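## Task

Get the 9-volt battery inside the pedal bin, then leave the bin so its lid shuts again.

## Robot and tools

Robot: two arms, left_arm and right_arm, each ending in a two-finger gripper. In the scene frame the origin sits at table-top height halfway between the arms' nominal bases; +z is up, +x points out over the table, and left_arm is on the +y side (arm names do not match image sides). Calibrated bases: left_arm at (+0.044, +0.354, 0) m with quat_wxyz (+1.000, 0, 0, -0.012); right_arm at (+0.042, -0.329, 0) m with quat_wxyz (+1.000, 0, 0, +0.021). Each arm's hand poses, targets, velocities and wrist-camera pose are given in that arm's own base frame; fixed head cameras and the table use the scene frame.

Gripper: fingers point along the gripper's +z axis and open and close along its y axis. end_effector_position is the point between the finger pads, roughly 1 cm short of the tips. Reported poses can be off by a few centimetres, more at long reach, and friction or weight can leave a hand a centimetre or more from its command with no contact.

Row layout (shared by execute_actions and move): 16 plain numbers, always both arms: left_arm x, y, z, qw, qx, qy, qz, opening, then right_arm x, y, z, qw, qx, qy, qz, opening. x, y, z are an absolute target position in metres in that arm's base frame; the quaternion is an absolute target orientation, w first, in the same frame. Opening runs from -1 (closed) to +1 (fully open, 0.094 m). An arm meant to stay put should get the same full pose each call, taken from the last result before it stopped, plus its wanted opening. To keep an orientation, resend the same quaternion rather than the drifted reported one. The controller clips each step's orientation to within 40 degrees of the measured one.

execute_actions(actions, cameras): actions is a list of up to 15 actions; each action is a list of up to 15 rows, one per 1/30 s step, with the last row held for the rest of its 15 steps. An action is rejected for both arms if any target lies over 0.6 m from that gripper's start position along any of the gripper's axes; a malformed or failing first action rejects the whole call. After each action the arm is driven toward its Hand target, which may fall short, so send the remainder next. An empty actions list returns a full report and all camera images.

move(target, speed, blend, opening_speed, blocking, cameras): target is one 16-number row or a list of up to 15 rows (absolute poses, no 0.6 m limit). Each gripper travels in a straight line from its Hand target, turning the short way; all paths finish together, at least 0.5 s, capped at 10 s overall. speed is m/s, 0.002 to 2.9, default 0.25 (turn rate up to twice that in rad/s), one value or one per target. blend in metres rounds corners of a list; 0 stops at each target. opening_speed is the rate of the opening command per second on the -1..+1 scale, minimum 0.2; use a slow value to close gently. Opening changes in later list targets apply only on arrival once everything is still. blocking=false returns after about 0.5 s while the move continues; a new move replaces it. Paths do not avoid obstacles or the other arm, and hands can lag, stray or overshoot speed, especially with an outstretched arm. Steer around an arm's own base; passing near it can flip the shoulder posture. The result adds a move: line (done, off_target, moving, held, fault, and any limits such as paced or held). done means within 10 mm and 2 degrees; neither done nor off_target tells you about contact.

wait(seconds 0 to 10, cameras): lets time pass while arms hold their commands; a running move keeps going. stop(cameras): brakes the running move. zoom_image(camera, region [x0, y0, x1, y1] in pixels, at most 504 by 504): enlarges part of the latest image of cam_head_left, cam_head_right, cam_left_wrist or cam_right_wrist (each 672x504). finished_scene(scene): ends the current scene, given its number; irreversible, and the goal must then hold without the robot.

Results: per arm end_effector_position, end_effector_quat_wxyz, Hand target, Joint positions (last value is the measured finger gap in metres), Joint velocities (may read within noise), Joint torques (joints 1 to 3 wrap at ±28 N m), grip_measured on the opening scale, Tool commands, motor temperatures, and for execute_actions some per-step positions. grip_measured reads a bit wide when empty and a few mm narrower than a squeezed hard part, so it shows no clear touch moment. To release, command an opening well above grip_measured.

Avoid: dropping objects or anything leaving the table (that fails the task), releasing parts while they move, fast impacts and hard presses, and any contact between the two arms or one gripper closing on the other's fingers, which can end the scene. Sustained loads, stretched arms or pushing at unreachable poses heat motors: MOTOR HOT appears at 75 °C, a fault folds the arm at 90 °C, and at 100 °C it goes limp. Loose objects may be nudged occasionally. Joint ranges (rad): waist -2.618 to 3.054, shoulder 0 to 3.142, elbow 0 to 3.142 (straight at 2.901), wrist pitch and yaw ±1.571, wrist roll ±2.094. Camera calibration lines give K, distortion and T_world_to_cam; fixed cameras may be off by a couple of degrees and millimetres.

Each tool is called as name(argument=value, ...), one argument or row to a line, values as JSON.

## Session

execute_actions(
  actions=[],
)

Scene clock: 0.00 s.
left_arm: end_effector_position=(+0.3825, +0.0022, +0.1424) grip_measured=+1.000 end_effector_quat_wxyz=(+0.680, -0.017, +0.733, +0.016) | right_arm: end_effector_position=(+0.3770, -0.0132, +0.1415) grip_measured=+1.000 end_effector_quat_wxyz=(+0.681, +0.045, +0.730, -0.051)
Joint positions: left_arm=[-0.034 1.548 0.237 1.235 -0.08 -0.006 0.094] | right_arm=[0.049 1.551 0.218 1.263 0.185 0 0.094]
Joint velocities: within noise
Joint torques (N m): no reading
Motor temperatures (°C): left_arm=[23 25 25 21 23 22 22] | right_arm=[21 23 25 21 19 22 23]
Heat: left arm: 25 °C; right arm: 25 °C.
Hand target: left_arm +0.3836, +0.0022, +0.1460; +0.683, -0.017, +0.730, +0.016 | right_arm +0.3784, -0.0132, +0.1471; +0.687, +0.046, +0.724, -0.050
Tool commands: left_gripper/opening=+1.0 right_gripper/opening=+1.0
camera_calibration:
cam_left_wrist: T_world_to_cam=[[0.0471676, -0.998309, 0.0339691, -0.023463], [-0.379532, -0.0493678, -0.92386, 0.313287], [0.923975, 0.0306839, -0.381219, -0.193325], [0, 0, 0, 1]] pos_world=[0.298637, -0.00202505, 0.216531]
cam_right_wrist: T_world_to_cam=[[-0.172711, -0.984575, 0.0279884, 0.0425863], [-0.361294, 0.0368911, -0.931722, 0.306243], [0.916318, -0.171031, -0.362092, -0.19029], [0, 0, 0, 1]] pos_world=[0.292365, -0.00191372, 0.215239]

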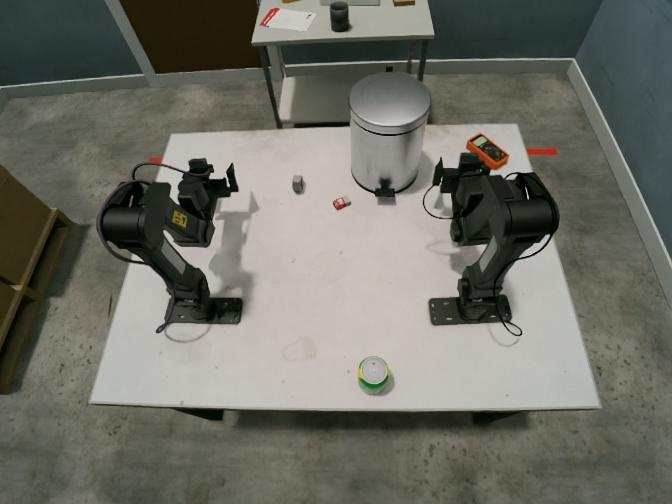

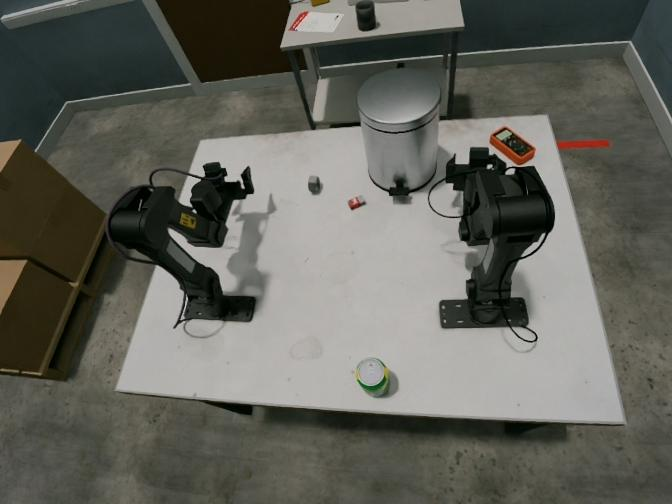

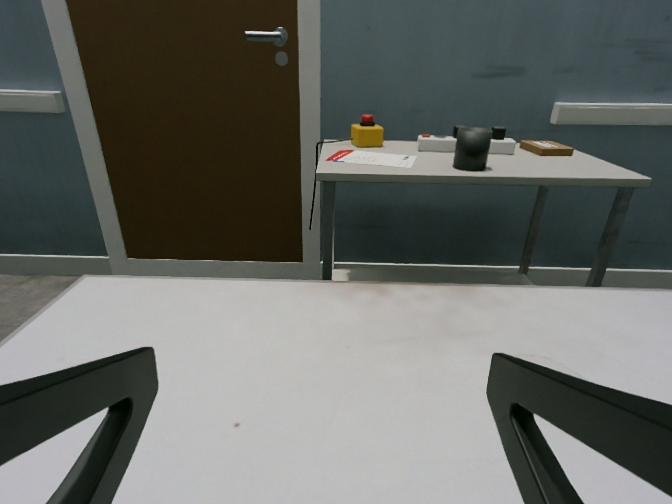

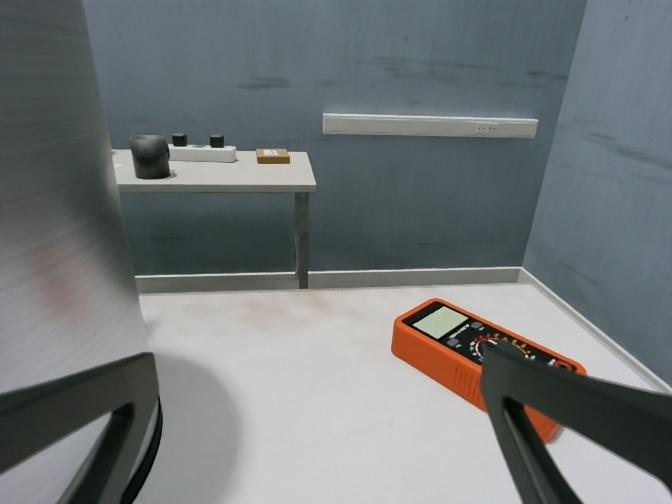

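zoom_image(
  camera="cam_head_left",
  region=[270, 60, 450, 220],
)

zoom_image(
  camera="cam_head_left",
  region=[280, 160, 400, 220],
)

Scaled by 2.800.

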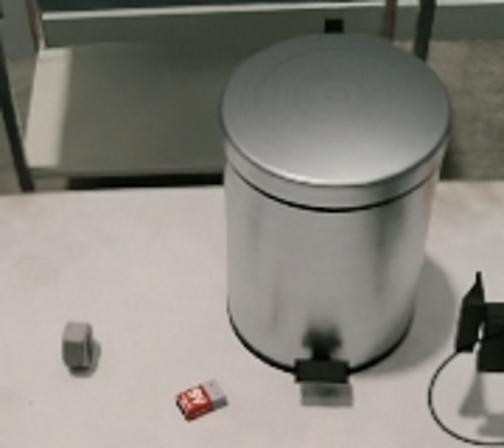

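Scaled by 4.200.

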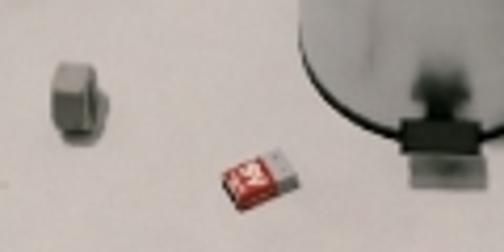

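move(
  target=[
    [0.3836,0.0022,0.146,0.683,-0.017,0.73,0.016,1,0.26,0.0,0.22,0.5,0,0.866,0,1],
    [0.3836,0.0022,0.146,0.683,-0.017,0.73,0.016,1,0.25,0.2,0.2,0,-0.6,0.8,0,1],
    [0.3836,0.0022,0.146,0.683,-0.017,0.73,0.016,1,0.30,0.285,0.15,0,-0.817,0.576,0,1],
  ],
  blend=0.03,
  speed=0.4,
  cameras=["all"],
)

Scene clock: 35.00 s.
left_arm: end_effector_position=(+0.3825, +0.0022, +0.1424) grip_measured=+1.000 end_effector_quat_wxyz=(+0.680, -0.017, +0.733, +0.016) | right_arm: end_effector_position=(+0.2998, +0.2808, +0.1479) grip_measured=+1.000 end_effector_quat_wxyz=(-0.003, +0.815, -0.580, +0.007)
Joint positions: left_arm=[-0.034 1.548 0.237 1.235 -0.08 -0.006 0.094] | right_arm=[0.755 2.143 2.126 -1.546 0.012 -1.149 0.094]
Joint torques (N m): left_arm=[-0.09 -5.3 4.55 1.93 0 0.03] | right_arm=[0.2 -9.88 6.82 0.32 -0.14 -0.03]
Heat: left arm: 26 °C; right arm: 26 °C.
Hand target: left_arm +0.3836, +0.0022, +0.1460; +0.683, -0.017, +0.730, +0.016 | right_arm +0.2998, +0.2849, +0.1497; -0.006, +0.817, -0.576, +0.001
Off the commanded pose: left_arm 0.004 m, 1 deg | right_arm 0.005 m, 1 deg.
joint sent to its limit (right arm) — joint 4 (wrist pitch), lower limit. The joint targets still meet the commanded pose.
move: done
camera_calibration:
cam_left_wrist: T_world_to_cam=[[0.0471676, -0.998309, 0.0339691, -0.023463], [-0.379532, -0.0493678, -0.92386, 0.313287], [0.923975, 0.0306839, -0.381219, -0.193325], [0, 0, 0, 1]] pos_world=[0.298637, -0.00202505, 0.216531]
cam_right_wrist: T_world_to_cam=[[0.939384, 0.339073, 0.0508616, -0.389896], [0.30858, -0.900755, 0.305646, 0.152945], [0.14945, -0.271424, -0.950786, 0.278134], [0, 0, 0, 1]] pos_world=[0.277499, 0.345462, 0.23753]

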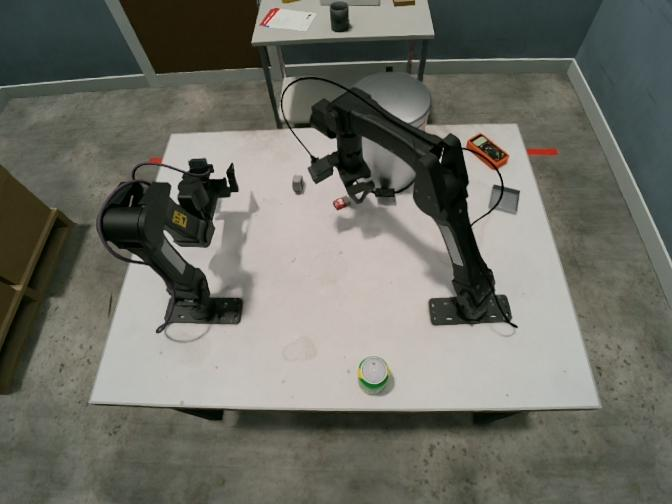

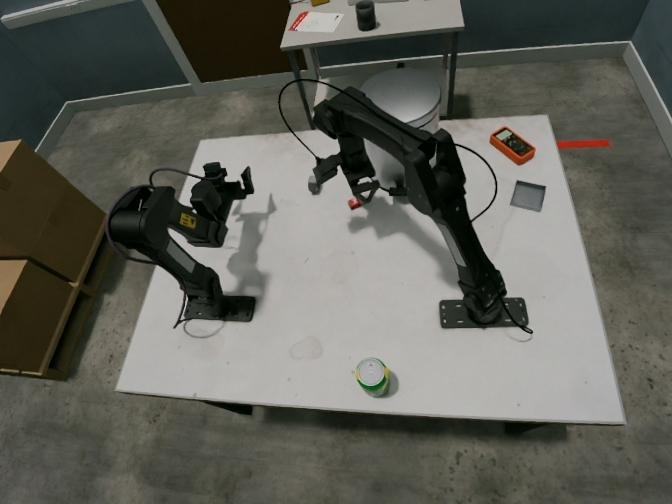

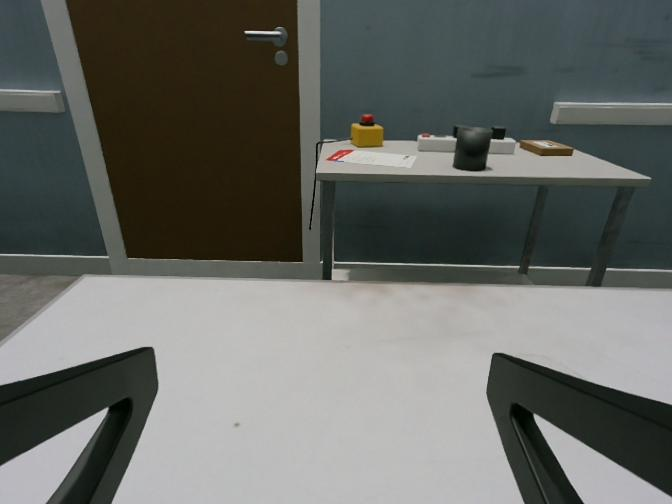

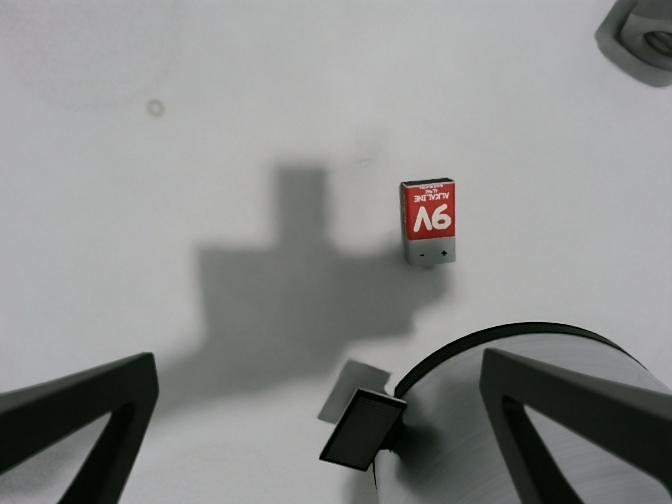

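move(
  target=[
    [0.3836,0.0022,0.146,0.683,-0.017,0.73,0.016,1,0.36,0.321,0.11,0,-0.817,0.576,0,1],
    [0.3836,0.0022,0.146,0.683,-0.017,0.73,0.016,1,0.36,0.321,0.06,0,-0.817,0.576,0,0.5],
  ],
  cameras=["all"],
)

Scene clock: 52.17 s.
left_arm: end_effector_position=(+0.3825, +0.0022, +0.1424) grip_measured=+1.000 end_effector_quat_wxyz=(+0.680, -0.017, +0.733, +0.016) | right_arm: end_effector_position=(+0.3603, +0.3186, +0.0654) grip_measured=+0.503 end_effector_quat_wxyz=(+0.000, +0.816, -0.579, +0.006)
Joint positions: left_arm=[-0.034 1.548 0.237 1.235 -0.08 -0.006 0.094] | right_arm=[0.726 2.496 2.4 -1.472 0.012 -1.181 0.071]
Joint torques (N m): left_arm=[-0.06 -5.34 4.59 1.93 -0.01 0.03] | right_arm=[-0.03 -12.3 4.72 0.48 -0.13 -0.07]
Motor temperatures (°C): left_arm=[23 25 26 26 23 21 22] | right_arm=[21 26 26 23 19 22 23]
Heat: left arm: 26 °C; right arm: 26 °C.
Hand target: left_arm +0.3836, +0.0022, +0.1460; +0.683, -0.017, +0.730, +0.016 | right_arm +0.3601, +0.3209, +0.0600; +0.000, +0.817, -0.576, +0.000
Off the commanded pose: left_arm 0.004 m, 1 deg | right_arm 0.006 m, 1 deg.
move: done
camera_calibration:
cam_left_wrist: T_world_to_cam=[[0.0471676, -0.998309, 0.0339691, -0.023463], [-0.379532, -0.0493678, -0.92386, 0.313287], [0.923975, 0.0306839, -0.381219, -0.193325], [0, 0, 0, 1]] pos_world=[0.298637, -0.00202505, 0.216531]
cam_right_wrist: T_world_to_cam=[[0.938495, 0.342172, 0.0463199, -0.455721], [0.312476, -0.898701, 0.307726, 0.191387], [0.146923, -0.274325, -0.950347, 0.202779], [0, 0, 0, 1]] pos_world=[0.338095, 0.383562, 0.154925]

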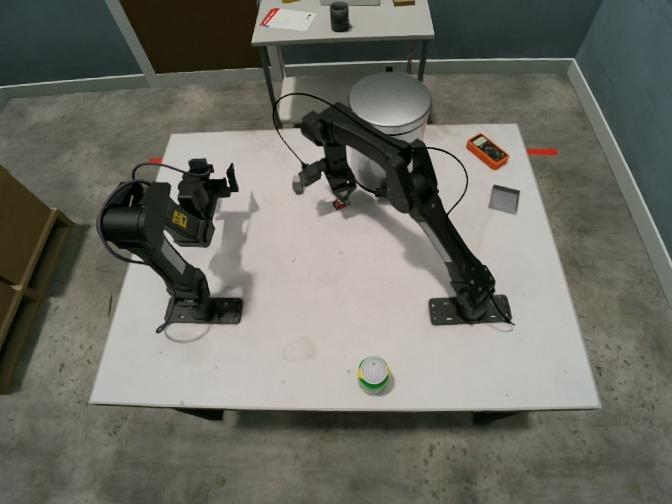

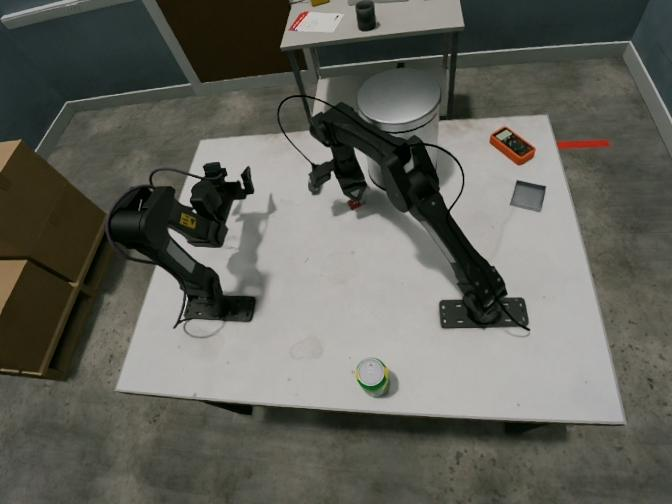

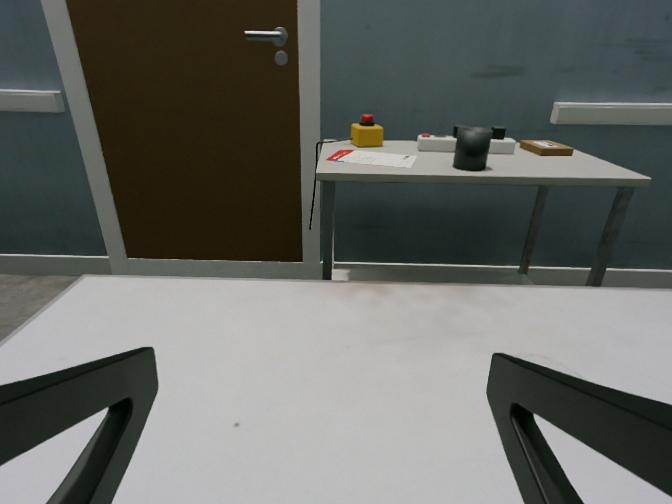

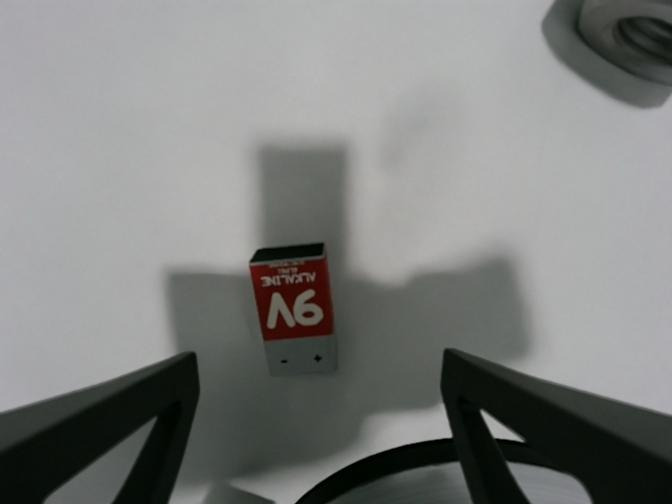

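move(
  target=[
    [0.3836,0.0022,0.146,0.683,-0.017,0.73,0.016,1,0.353,0.319,0.014,0,-0.817,0.576,0,0.3],
    [0.3836,0.0022,0.146,0.683,-0.017,0.73,0.016,1,0.353,0.319,0.014,0,-0.817,0.576,0,-0.62],
  ],
  speed=0.12,
  opening_speed=0.8,
  cameras=["cam_right_wrist"],
)

Scene clock: 61.60 s.
left_arm: end_effector_position=(+0.3825, +0.0022, +0.1424) grip_measured=+1.000 end_effector_quat_wxyz=(+0.680, -0.017, +0.733, +0.016) | right_arm: end_effector_position=(+0.3618, +0.3194, +0.0178) grip_measured=-0.457 end_effector_quat_wxyz=(-0.010, +0.815, -0.579, +0.009)
Joint positions: left_arm=[-0.034 1.548 0.237 1.235 -0.08 -0.006 0.094] | right_arm=[0.726 2.463 2.152 -1.236 0.014 -1.18 0.026]
Joint torques (N m): left_arm=[-0.09 -5.3 4.55 1.93 0.02 0.02] | right_arm=[0.5 -13.29 3.47 0.38 -0.15 0.01]
Heat: left arm: 26 °C; right arm: 28 °C.
Hand target: left_arm +0.3836, +0.0022, +0.1460; +0.683, -0.017, +0.730, +0.016 | right_arm +0.3531, +0.3189, +0.0140; +0.000, +0.817, -0.576, +0.000
Off the commanded pose: left_arm 0.004 m, 1 deg | right_arm 0.010 m, 2 deg.
move: done
camera_calibration:
cam_right_wrist: T_world_to_cam=[[0.93773, 0.341111, 0.0656143, -0.454987], [0.307087, -0.902361, 0.302394, 0.209498], [0.162358, -0.263414, -0.950922, 0.148531], [0, 0, 0, 1]] pos_world=[0.338206, 0.383369, 0.107744]
Images, in order (width x height): cam_right_wrist 672x504.

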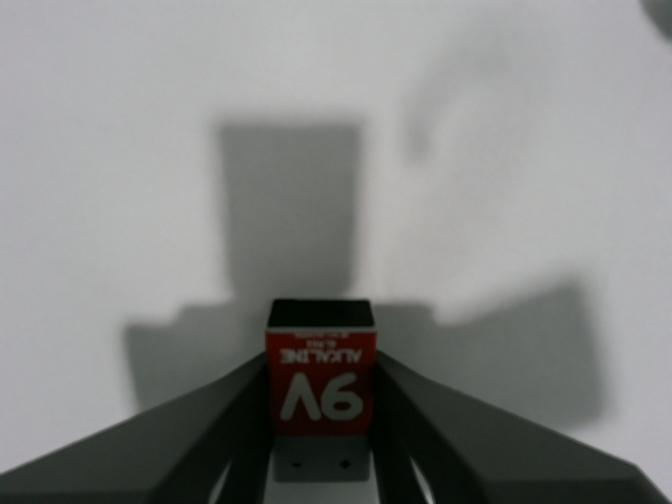

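move(
  target=[
    [0.28,-0.15,0.25,0.341,0.419,0.823,-0.174,-1,0.33,0.29,0.15,0,-0.817,0.576,0,-0.62],
    [0.25,-0.30,0.21,0.341,0.419,0.823,-0.174,-1,0.26,0.2,0.28,0.377,-0.161,0.91,0.067,-0.62],
    [0.25,-0.33,0.2,0.341,0.419,0.823,-0.174,-1,0.28,0.08,0.42,0.377,-0.161,0.91,0.067,-0.62],
  ],
  blend=0.03,
  speed=0.3,
  cameras=["all"],
)

Scene clock: 90.20 s.
left_arm: end_effector_position=(+0.2443, -0.3204, +0.1862) grip_measured=-0.995 end_effector_quat_wxyz=(+0.322, +0.425, +0.830, -0.165) | right_arm: end_effector_position=(+0.2812, +0.0799, +0.4127) grip_measured=-0.458 end_effector_quat_wxyz=(+0.371, -0.158, +0.913, +0.064)
Joint positions: left_arm=[-0.911 1.431 1.15 -0.548 0.024 0.027 0] | right_arm=[0.222 1.426 2.178 -1.555 -0.083 -0.086 0.025]
Joint torques (N m): left_arm=[-0.53 -5.56 9.03 1.72 -0.02 -0.08] | right_arm=[-0.34 -3.25 5.33 1.43 -0.14 -0.06]
Motor temperatures (°C): left_arm=[23 25 26 27 23 21 22] | right_arm=[21 31 26 22 19 22 24]
Heat: left arm: 27 °C; right arm: 31 °C.
Hand target: left_arm +0.2495, -0.3294, +0.2000; +0.341, +0.419, +0.823, -0.174 | right_arm +0.2799, +0.0800, +0.4197; +0.381, -0.160, +0.908, +0.067
Off the commanded pose: left_arm 0.018 m, 3 deg | right_arm 0.007 m, 1 deg.
joint sent to its limit (right arm) — joint 4 (wrist pitch), lower limit. The joint targets still meet the commanded pose.
move: off_target (left_arm)
camera_calibration:
cam_left_wrist: T_world_to_cam=[[-0.797086, -0.603389, 0.0239984, -0.00587258], [-0.557743, 0.720389, -0.412265, 0.48021], [0.231468, -0.341996, -0.910748, 0.109366], [0, 0, 0, 1]] pos_world=[0.237838, -0.312079, 0.29772]
cam_right_wrist: T_world_to_cam=[[0.317882, -0.947421, 0.0366769, -0.0344194], [-0.840285, -0.299432, -0.451953, 0.484556], [0.439171, 0.112848, -0.891288, 0.341467], [0, 0, 0, 1]] pos_world=[0.268144, 0.0739477, 0.524604]

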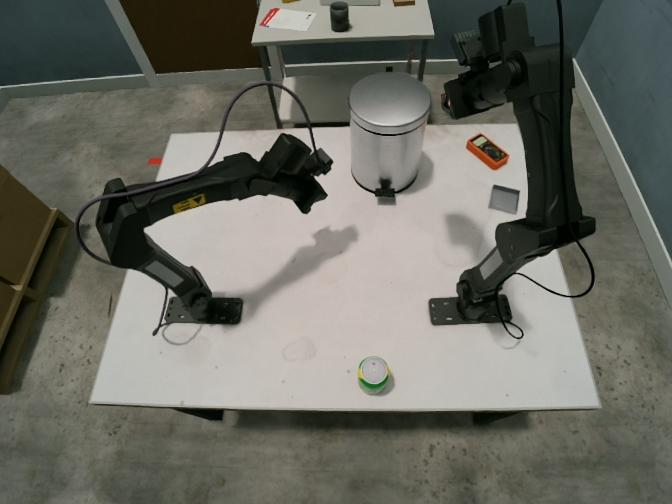

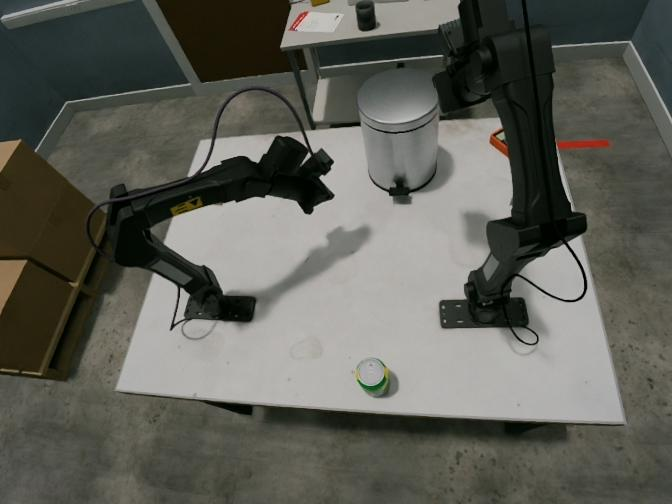

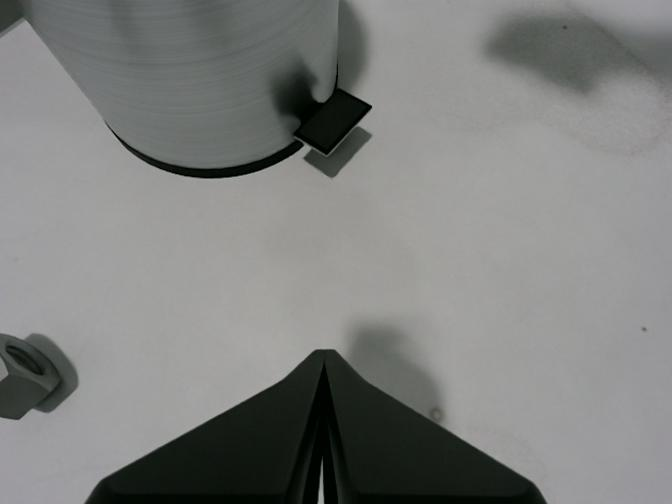

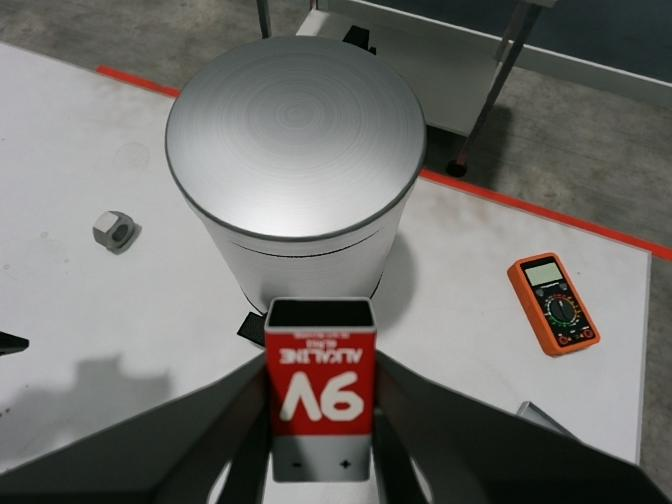

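move(
  target=[0.362,-0.482,0.1,0.341,0.419,0.823,-0.174,-1,0.28,0.08,0.42,0.377,-0.161,0.91,0.067,-0.62],
  cameras=["cam_head_left","cam_head_right","cam_left_wrist"],
)

zoom_image(
  camera="cam_head_left",
  region=[320, 130, 440, 220],
)

zoom_image(
  camera="cam_head_right",
  region=[330, 130, 450, 220],
)

Scene clock: 101.73 s.
left_arm: end_effector_position=(+0.3526, -0.4785, +0.0956) grip_measured=-0.995 end_effector_quat_wxyz=(+0.332, +0.429, +0.822, -0.173) | right_arm: end_effector_position=(+0.2811, +0.0799, +0.4126) grip_measured=-0.458 end_effector_quat_wxyz=(+0.371, -0.158, +0.913, +0.064)
Joint positions: left_arm=[-0.931 2.204 1.737 -0.337 0.021 0.023 0] | right_arm=[0.222 1.426 2.178 -1.556 -0.084 -0.086 0.025]
Joint torques (N m): left_arm=[0.58 -11.95 9.01 1.57 -0.05 -0.1] | right_arm=[-0.32 -3.3 5.26 1.43 -0.16 -0.07]
Heat: left arm: 28 °C; right arm: 27 °C.
Hand target: left_arm +0.3618, -0.4816, +0.1001; +0.341, +0.419, +0.823, -0.174 | right_arm +0.2799, +0.0800, +0.4197; +0.381, -0.160, +0.908, +0.067
Off the commanded pose: left_arm 0.011 m, 2 deg | right_arm 0.007 m, 1 deg.
joint read past its limit (right arm) — joint 4 (wrist pitch), lower limit.
joint sent to its limit (right arm) — joint 4 (wrist pitch), lower limit. The joint targets still meet the commanded pose.
move: off_target (left_arm)
camera_calibration:
cam_left_wrist: T_world_to_cam=[[-0.806682, -0.590492, 0.0241451, -0.00329041], [-0.540212, 0.720195, -0.435305, 0.613049], [0.239655, -0.364197, -0.899959, -0.0667894], [0, 0, 0, 1]] pos_world=[0.344529, -0.467782, 0.206835]
Images, in order (width x height): cam_head_left 672x504, cam_head_right 672x504, cam_left_wrist 672x504.

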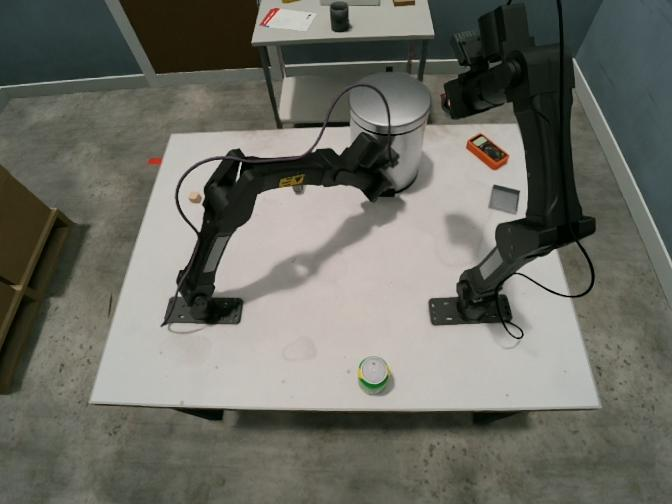

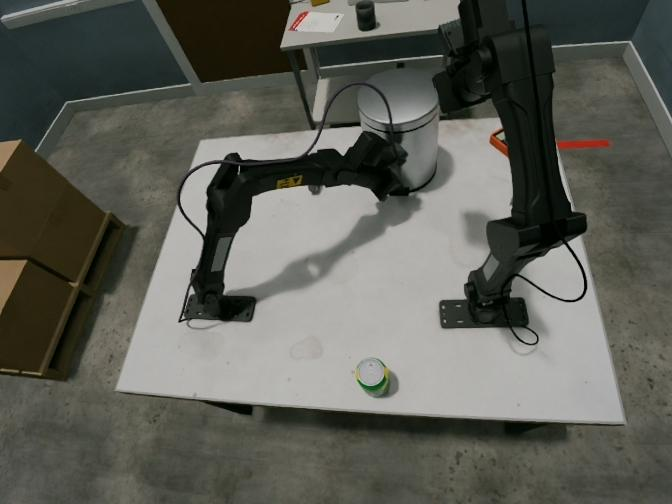

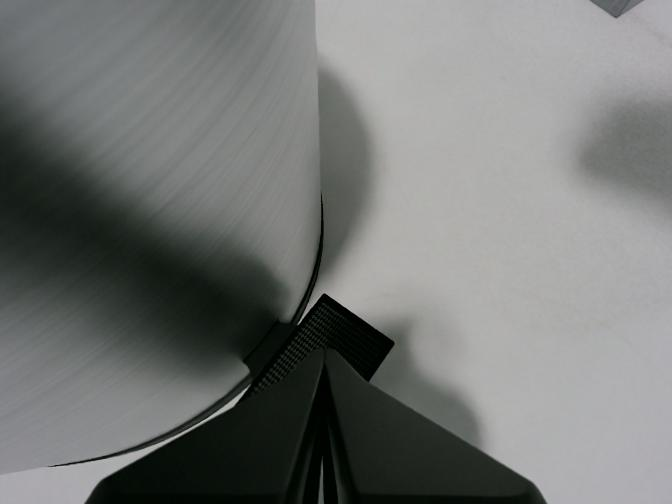

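Scaled by 4.200.

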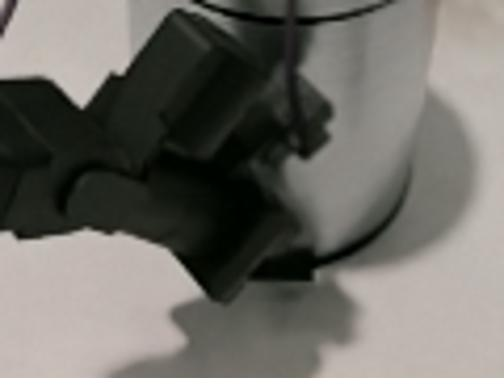

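Scaled by 4.200.

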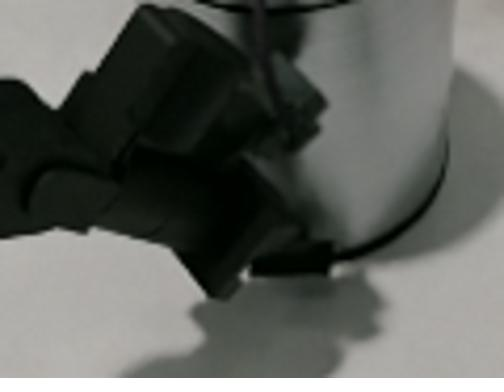

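move(
  target=[0.36,-0.488,0.025,0.341,0.419,0.823,-0.174,-1,0.28,0.08,0.42,0.377,-0.161,0.91,0.067,-0.62],
  speed=0.06,
  cameras=["all"],
)

Scene clock: 111.83 s.
left_arm: end_effector_position=(+0.3616, -0.4984, +0.0723) grip_measured=-0.995 end_effector_quat_wxyz=(+0.377, +0.422, +0.801, -0.195) | right_arm: end_effector_position=(+0.2810, +0.0799, +0.4126) grip_measured=-0.458 end_effector_quat_wxyz=(+0.370, -0.158, +0.913, +0.064)
Joint positions: left_arm=[-0.94 2.266 1.661 -0.089 0.017 0.023 0] | right_arm=[0.222 1.426 2.178 -1.556 -0.084 -0.086 0.025]
Joint torques (N m): left_arm=[0.32 -8.77 4.45 1.55 -0.1 -0.18] | right_arm=[-0.38 -3.3 5.29 1.44 -0.17 -0.07]
Motor temperatures (°C): left_arm=[23 26 27 28 23 22 22] | right_arm=[21 26 27 24 19 22 25]
Heat: left arm: 28 °C; right arm: 27 °C.
Hand target: left_arm +0.3583, -0.4860, +0.0268; +0.341, +0.419, +0.823, -0.174 | right_arm +0.2799, +0.0800, +0.4197; +0.381, -0.161, +0.908, +0.067
Off the commanded pose: left_arm 0.048 m, 5 deg | right_arm 0.008 m, 1 deg.
joint read past its limit (right arm) — joint 4 (wrist pitch), lower limit.
joint sent to its limit (right arm) — joint 4 (wrist pitch), lower limit. The joint targets still meet the commanded pose.
move: off_target (left_arm)
camera_calibration:
cam_left_wrist: T_world_to_cam=[[-0.811397, -0.584147, 0.0201766, -0.0020047], [-0.503471, 0.680968, -0.531789, 0.596335], [0.296903, -0.44165, -0.846637, -0.160356], [0, 0, 0, 1]] pos_world=[0.346221, -0.478077, 0.181401]
cam_right_wrist: T_world_to_cam=[[0.318683, -0.947146, 0.0368286, -0.0345996], [-0.840502, -0.300336, -0.450949, 0.48401], [0.438176, 0.112755, -0.891789, 0.341858], [0, 0, 0, 1]] pos_world=[0.268044, 0.0740483, 0.524404]

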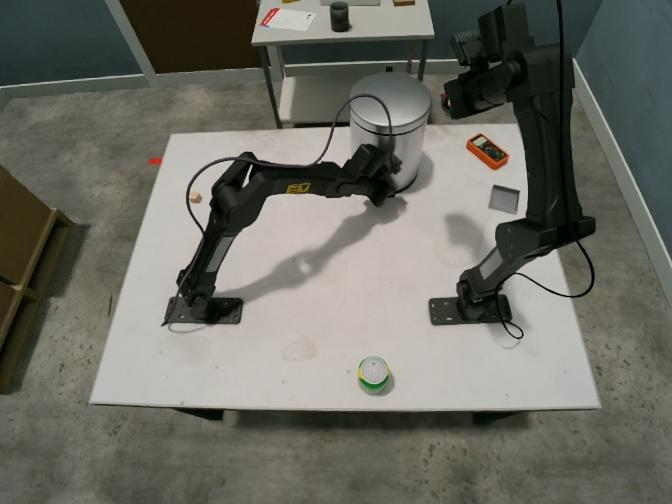

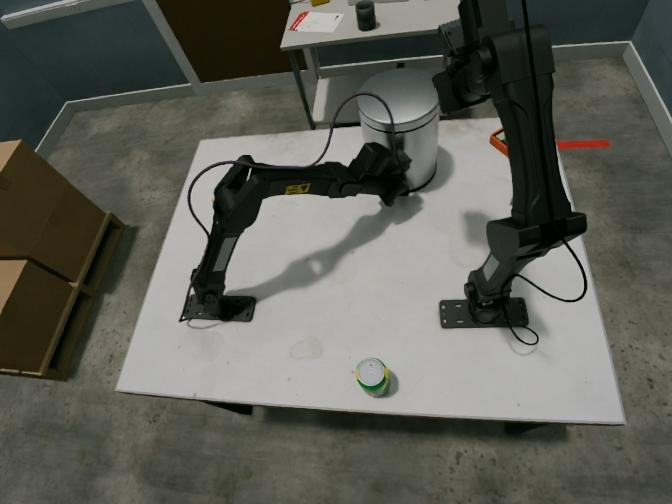

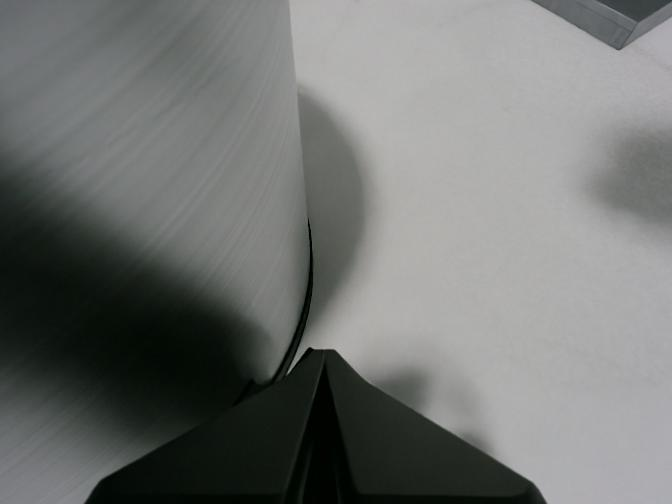

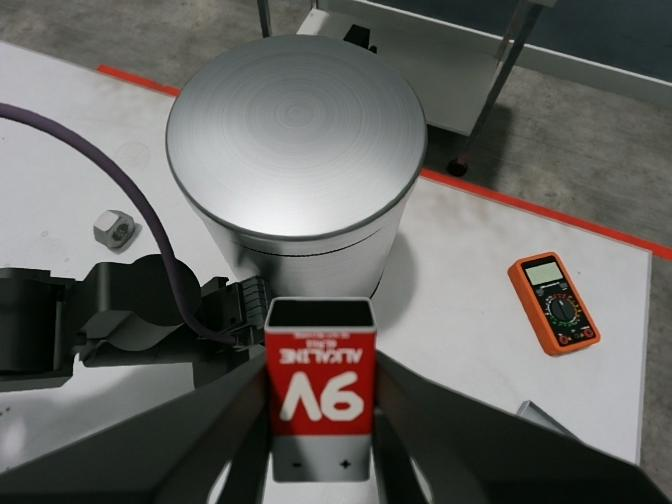

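move(
  target=[
    [0.35,-0.475,0.10,0.268,0.433,0.85,-0.137,-1,0.28,0.08,0.42,0.377,-0.161,0.91,0.067,-0.62],
    [0.35,-0.472,0.065,0.268,0.433,0.85,-0.137,-1,0.28,0.08,0.42,0.377,-0.161,0.91,0.067,-0.62],
  ],
  speed=0.1,
  cameras=["cam_left_wrist"],
)

Scene clock: 125.63 s.
left_arm: end_effector_position=(+0.3430, -0.4725, +0.0740) grip_measured=-0.995 end_effector_quat_wxyz=(+0.265, +0.443, +0.845, -0.138) | right_arm: end_effector_position=(+0.2810, +0.0800, +0.4126) grip_measured=-0.458 end_effector_quat_wxyz=(+0.370, -0.158, +0.913, +0.064)
Joint positions: left_arm=[-0.94 2.286 1.888 -0.566 0.014 0.02 0] | right_arm=[0.222 1.426 2.178 -1.556 -0.084 -0.086 0.025]
Joint torques (N m): left_arm=[0.69 -12.37 5.71 1.62 -0.05 -0.1] | right_arm=[-0.36 -3.32 5.26 1.43 -0.17 -0.07]
Heat: left arm: 27 °C; right arm: 27 °C.
Hand target: left_arm +0.3498, -0.4716, +0.0651; +0.268, +0.433, +0.850, -0.137 | right_arm +0.2799, +0.0800, +0.4197; +0.381, -0.161, +0.908, +0.067
Off the commanded pose: left_arm 0.011 m, 1 deg | right_arm 0.008 m, 1 deg.
joint read past its limit (right arm) — joint 4 (wrist pitch), lower limit.
joint sent to its limit (right arm) — joint 4 (wrist pitch), lower limit. The joint targets still meet the commanded pose.
move: off_target (left_arm)
camera_calibration:
cam_left_wrist: T_world_to_cam=[[-0.806135, -0.591374, 0.0205787, -0.00716658], [-0.571446, 0.768999, -0.286512, 0.616945], [0.153611, -0.242727, -0.957855, 0.00942526], [0, 0, 0, 1]] pos_world=[0.345326, -0.476381, 0.185938]
Images, in order (width x height): cam_left_wrist 672x504.

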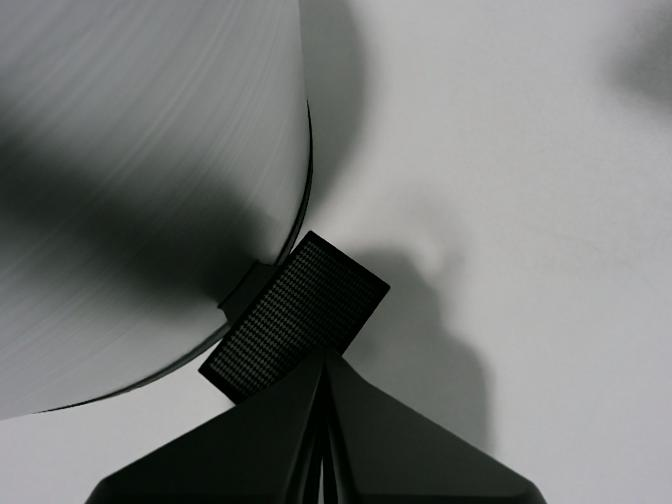

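move(
  target=[
    [0.359,-0.477,0.068,0.268,0.433,0.85,-0.137,-1,0.28,0.08,0.42,0.377,-0.161,0.91,0.067,-0.62],
    [0.359,-0.474,0.01,0.268,0.433,0.85,-0.137,-1,0.28,0.08,0.42,0.377,-0.161,0.91,0.067,-0.62],
  ],
  speed=0.07,
  cameras=["all"],
)

Scene clock: 132.83 s.
left_arm: end_effector_position=(+0.3485, -0.4848, +0.0513) grip_measured=-0.995 end_effector_quat_wxyz=(+0.287, +0.447, +0.833, -0.156) | right_arm: end_effector_position=(+0.2810, +0.0800, +0.4126) grip_measured=-0.458 end_effector_quat_wxyz=(+0.370, -0.158, +0.913, +0.064)
Joint positions: left_arm=[-0.94 2.322 1.822 -0.406 0.032 0.034 0] | right_arm=[0.222 1.426 2.178 -1.556 -0.084 -0.086 0.025]
Joint torques (N m): left_arm=[1.69 -8.76 4.55 1.69 -0.15 -0.15] | right_arm=[-0.32 -3.29 5.31 1.43 -0.16 -0.06]
Heat: left arm: 28 °C; right arm: 27 °C.
Hand target: left_arm +0.3569, -0.4717, +0.0116; +0.268, +0.433, +0.850, -0.137 | right_arm +0.2799, +0.0800, +0.4197; +0.381, -0.161, +0.908, +0.067
Off the commanded pose: left_arm 0.044 m, 4 deg | right_arm 0.008 m, 1 deg.
joint read past its limit (right arm) — joint 4 (wrist pitch), lower limit.
joint sent to its limit (right arm) — joint 4 (wrist pitch), lower limit. The joint targets still meet the commanded pose.
move: off_target (left_arm)
camera_calibration:
cam_left_wrist: T_world_to_cam=[[-0.819128, -0.572988, 0.0267186, 0.00354801], [-0.54606, 0.764678, -0.342178, 0.614997], [0.175633, -0.294878, -0.939255, -0.0500071], [0, 0, 0, 1]] pos_world=[0.347515, -0.482988, 0.163374]
cam_right_wrist: T_world_to_cam=[[0.31894, -0.947072, 0.0365033, -0.0345032], [-0.840456, -0.300418, -0.450979, 0.48402], [0.438075, 0.113156, -0.891788, 0.341854], [0, 0, 0, 1]] pos_world=[0.268044, 0.0740487, 0.524403]

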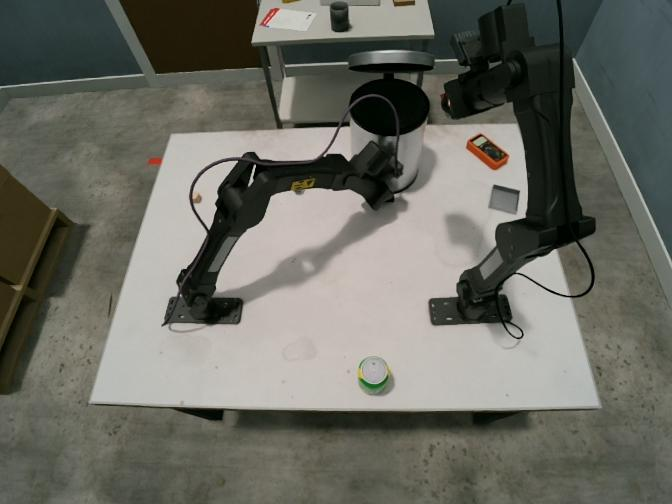

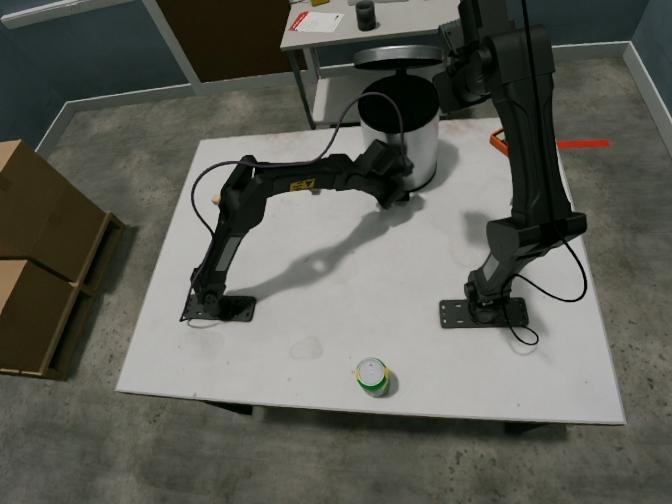

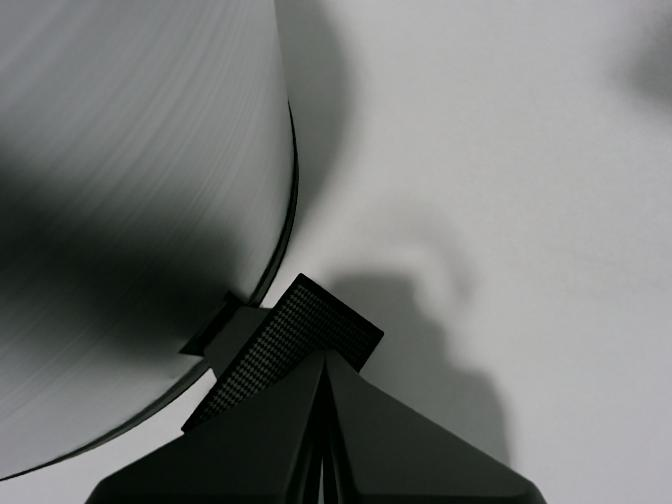

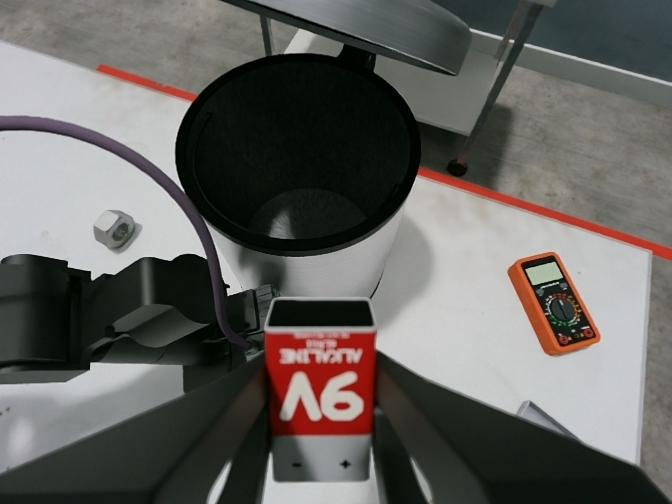

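move(
  target=[
    [0.359,-0.474,0.01,0.268,0.433,0.85,-0.137,-1,0.46,0.165,0.37,0.377,-0.161,0.91,0.067,-0.62],
    [0.359,-0.474,0.01,0.268,0.433,0.85,-0.137,-1,0.485,0.173,0.24,0.377,-0.161,0.91,0.067,-0.62],
  ],
  cameras=["all"],
)

Scene clock: 140.30 s.
left_arm: end_effector_position=(+0.3490, -0.4852, +0.0405) grip_measured=-0.995 end_effector_quat_wxyz=(+0.285, +0.449, +0.833, -0.154) | right_arm: end_effector_position=(+0.4847, +0.1728, +0.2230) grip_measured=-0.458 end_effector_quat_wxyz=(+0.354, -0.165, +0.918, +0.061)
Joint positions: left_arm=[-0.94 2.34 1.813 -0.384 0.031 0.04 0] | right_arm=[0.338 1.872 1.777 -0.74 -0.007 -0.014 0.025]
Joint torques (N m): left_arm=[1.66 -9.92 5.72 1.46 -0.14 -0.2] | right_arm=[-0.01 -12.05 5.5 1.61 -0.05 0.08]
Heat: left arm: 28 °C; right arm: 27 °C.
Hand target: left_arm +0.3576, -0.4728, +0.0108; +0.268, +0.433, +0.850, -0.137 | right_arm +0.4848, +0.1729, +0.2399; +0.377, -0.161, +0.910, +0.067
Off the commanded pose: left_arm 0.034 m, 4 deg | right_arm 0.017 m, 3 deg.
move: off_target (left_arm, right_arm)
camera_calibration:
cam_left_wrist: T_world_to_cam=[[-0.821248, -0.570111, 0.0229052, 0.00624399], [-0.543182, 0.768908, -0.337244, 0.612653], [0.174654, -0.289403, -0.941139, -0.0572708], [0, 0, 0, 1]] pos_world=[0.347913, -0.484088, 0.152571]
cam_right_wrist: T_world_to_cam=[[0.32992, -0.943079, 0.0418809, -0.0117802], [-0.850849, -0.316286, -0.419547, 0.598369], [0.408912, 0.102783, -0.906767, 0.0923582], [0, 0, 0, 1]] pos_world=[0.475241, 0.168653, 0.335285]

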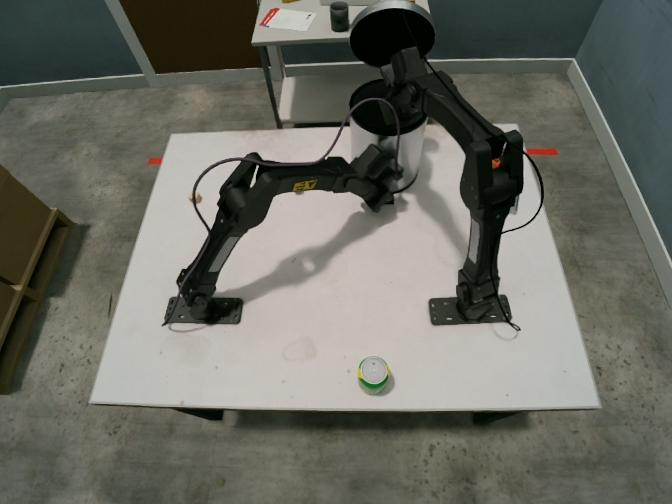

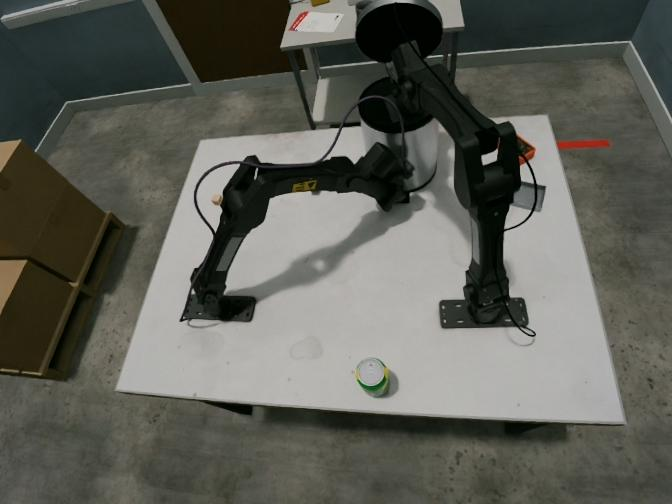

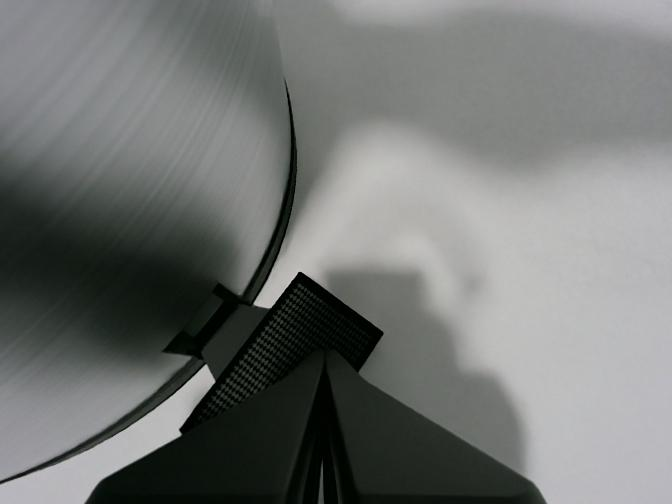

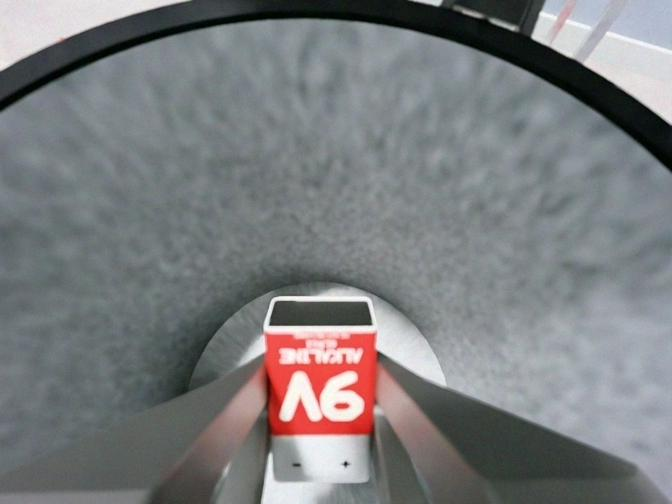

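move(
  target=[
    [0.359,-0.474,0.01,0.268,0.433,0.85,-0.137,-1,0.485,0.173,0.25,0.128,-0.172,0.976,0.023,-0.62],
    [0.359,-0.474,0.01,0.268,0.433,0.85,-0.137,-1,0.485,0.173,0.16,0.128,-0.172,0.976,0.023,-0.62],
  ],
  cameras=["cam_right_wrist","cam_head_left"],
)

Scene clock: 149.50 s.
left_arm: end_effector_position=(+0.3490, -0.4852, +0.0405) grip_measured=-0.995 end_effector_quat_wxyz=(+0.285, +0.449, +0.833, -0.154) | right_arm: end_effector_position=(+0.4850, +0.1729, +0.1546) grip_measured=-0.458 end_effector_quat_wxyz=(+0.123, -0.174, +0.977, +0.024)
Joint positions: left_arm=[-0.94 2.34 1.813 -0.384 0.031 0.04 0] | right_arm=[0.338 2.483 2.716 -1.553 -0.007 -0.014 0.025]
Joint torques (N m): left_arm=[1.63 -9.94 5.68 1.47 -0.13 -0.2] | right_arm=[0.1 -13.3 5.22 0.74 0.03 0.06]
Heat: left arm: 27 °C; right arm: 27 °C.
Hand target: left_arm +0.3576, -0.4728, +0.0107; +0.268, +0.433, +0.850, -0.137 | right_arm +0.4849, +0.1729, +0.1599; +0.129, -0.172, +0.976, +0.023
Off the commanded pose: left_arm 0.034 m, 4 deg | right_arm 0.005 m, 1 deg.
joint sent to its limit (right arm) — joint 4 (wrist pitch), lower limit. The joint targets still meet the commanded pose.
move: off_target (left_arm)
camera_calibration:
cam_right_wrist: T_world_to_cam=[[0.348507, -0.936546, 0.0377407, -0.0184425], [-0.936648, -0.34647, 0.0514724, 0.543998], [-0.0351302, -0.0532882, -0.997961, 0.286596], [0, 0, 0, 1]] pos_world=[0.52603, 0.186479, 0.258707]
Images, in order (width x height): cam_head_left 672x504, cam_right_wrist 672x504.

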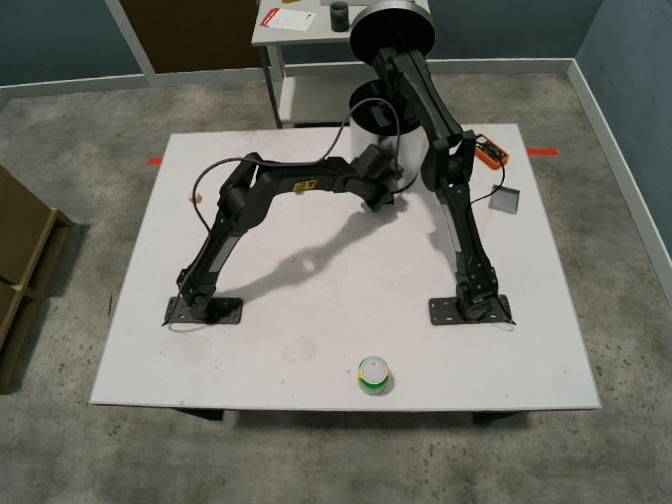

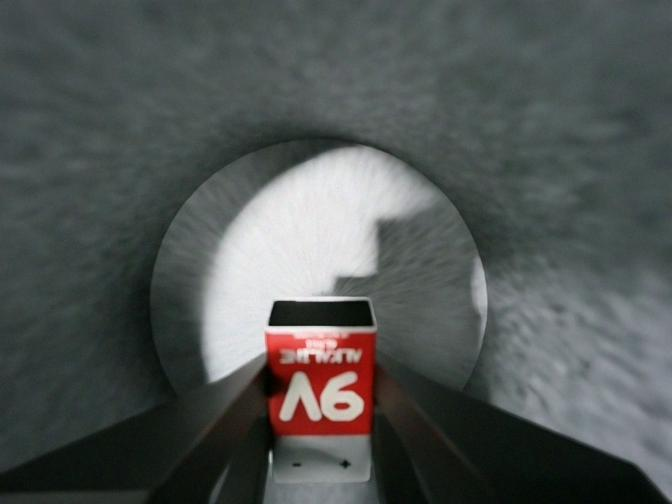

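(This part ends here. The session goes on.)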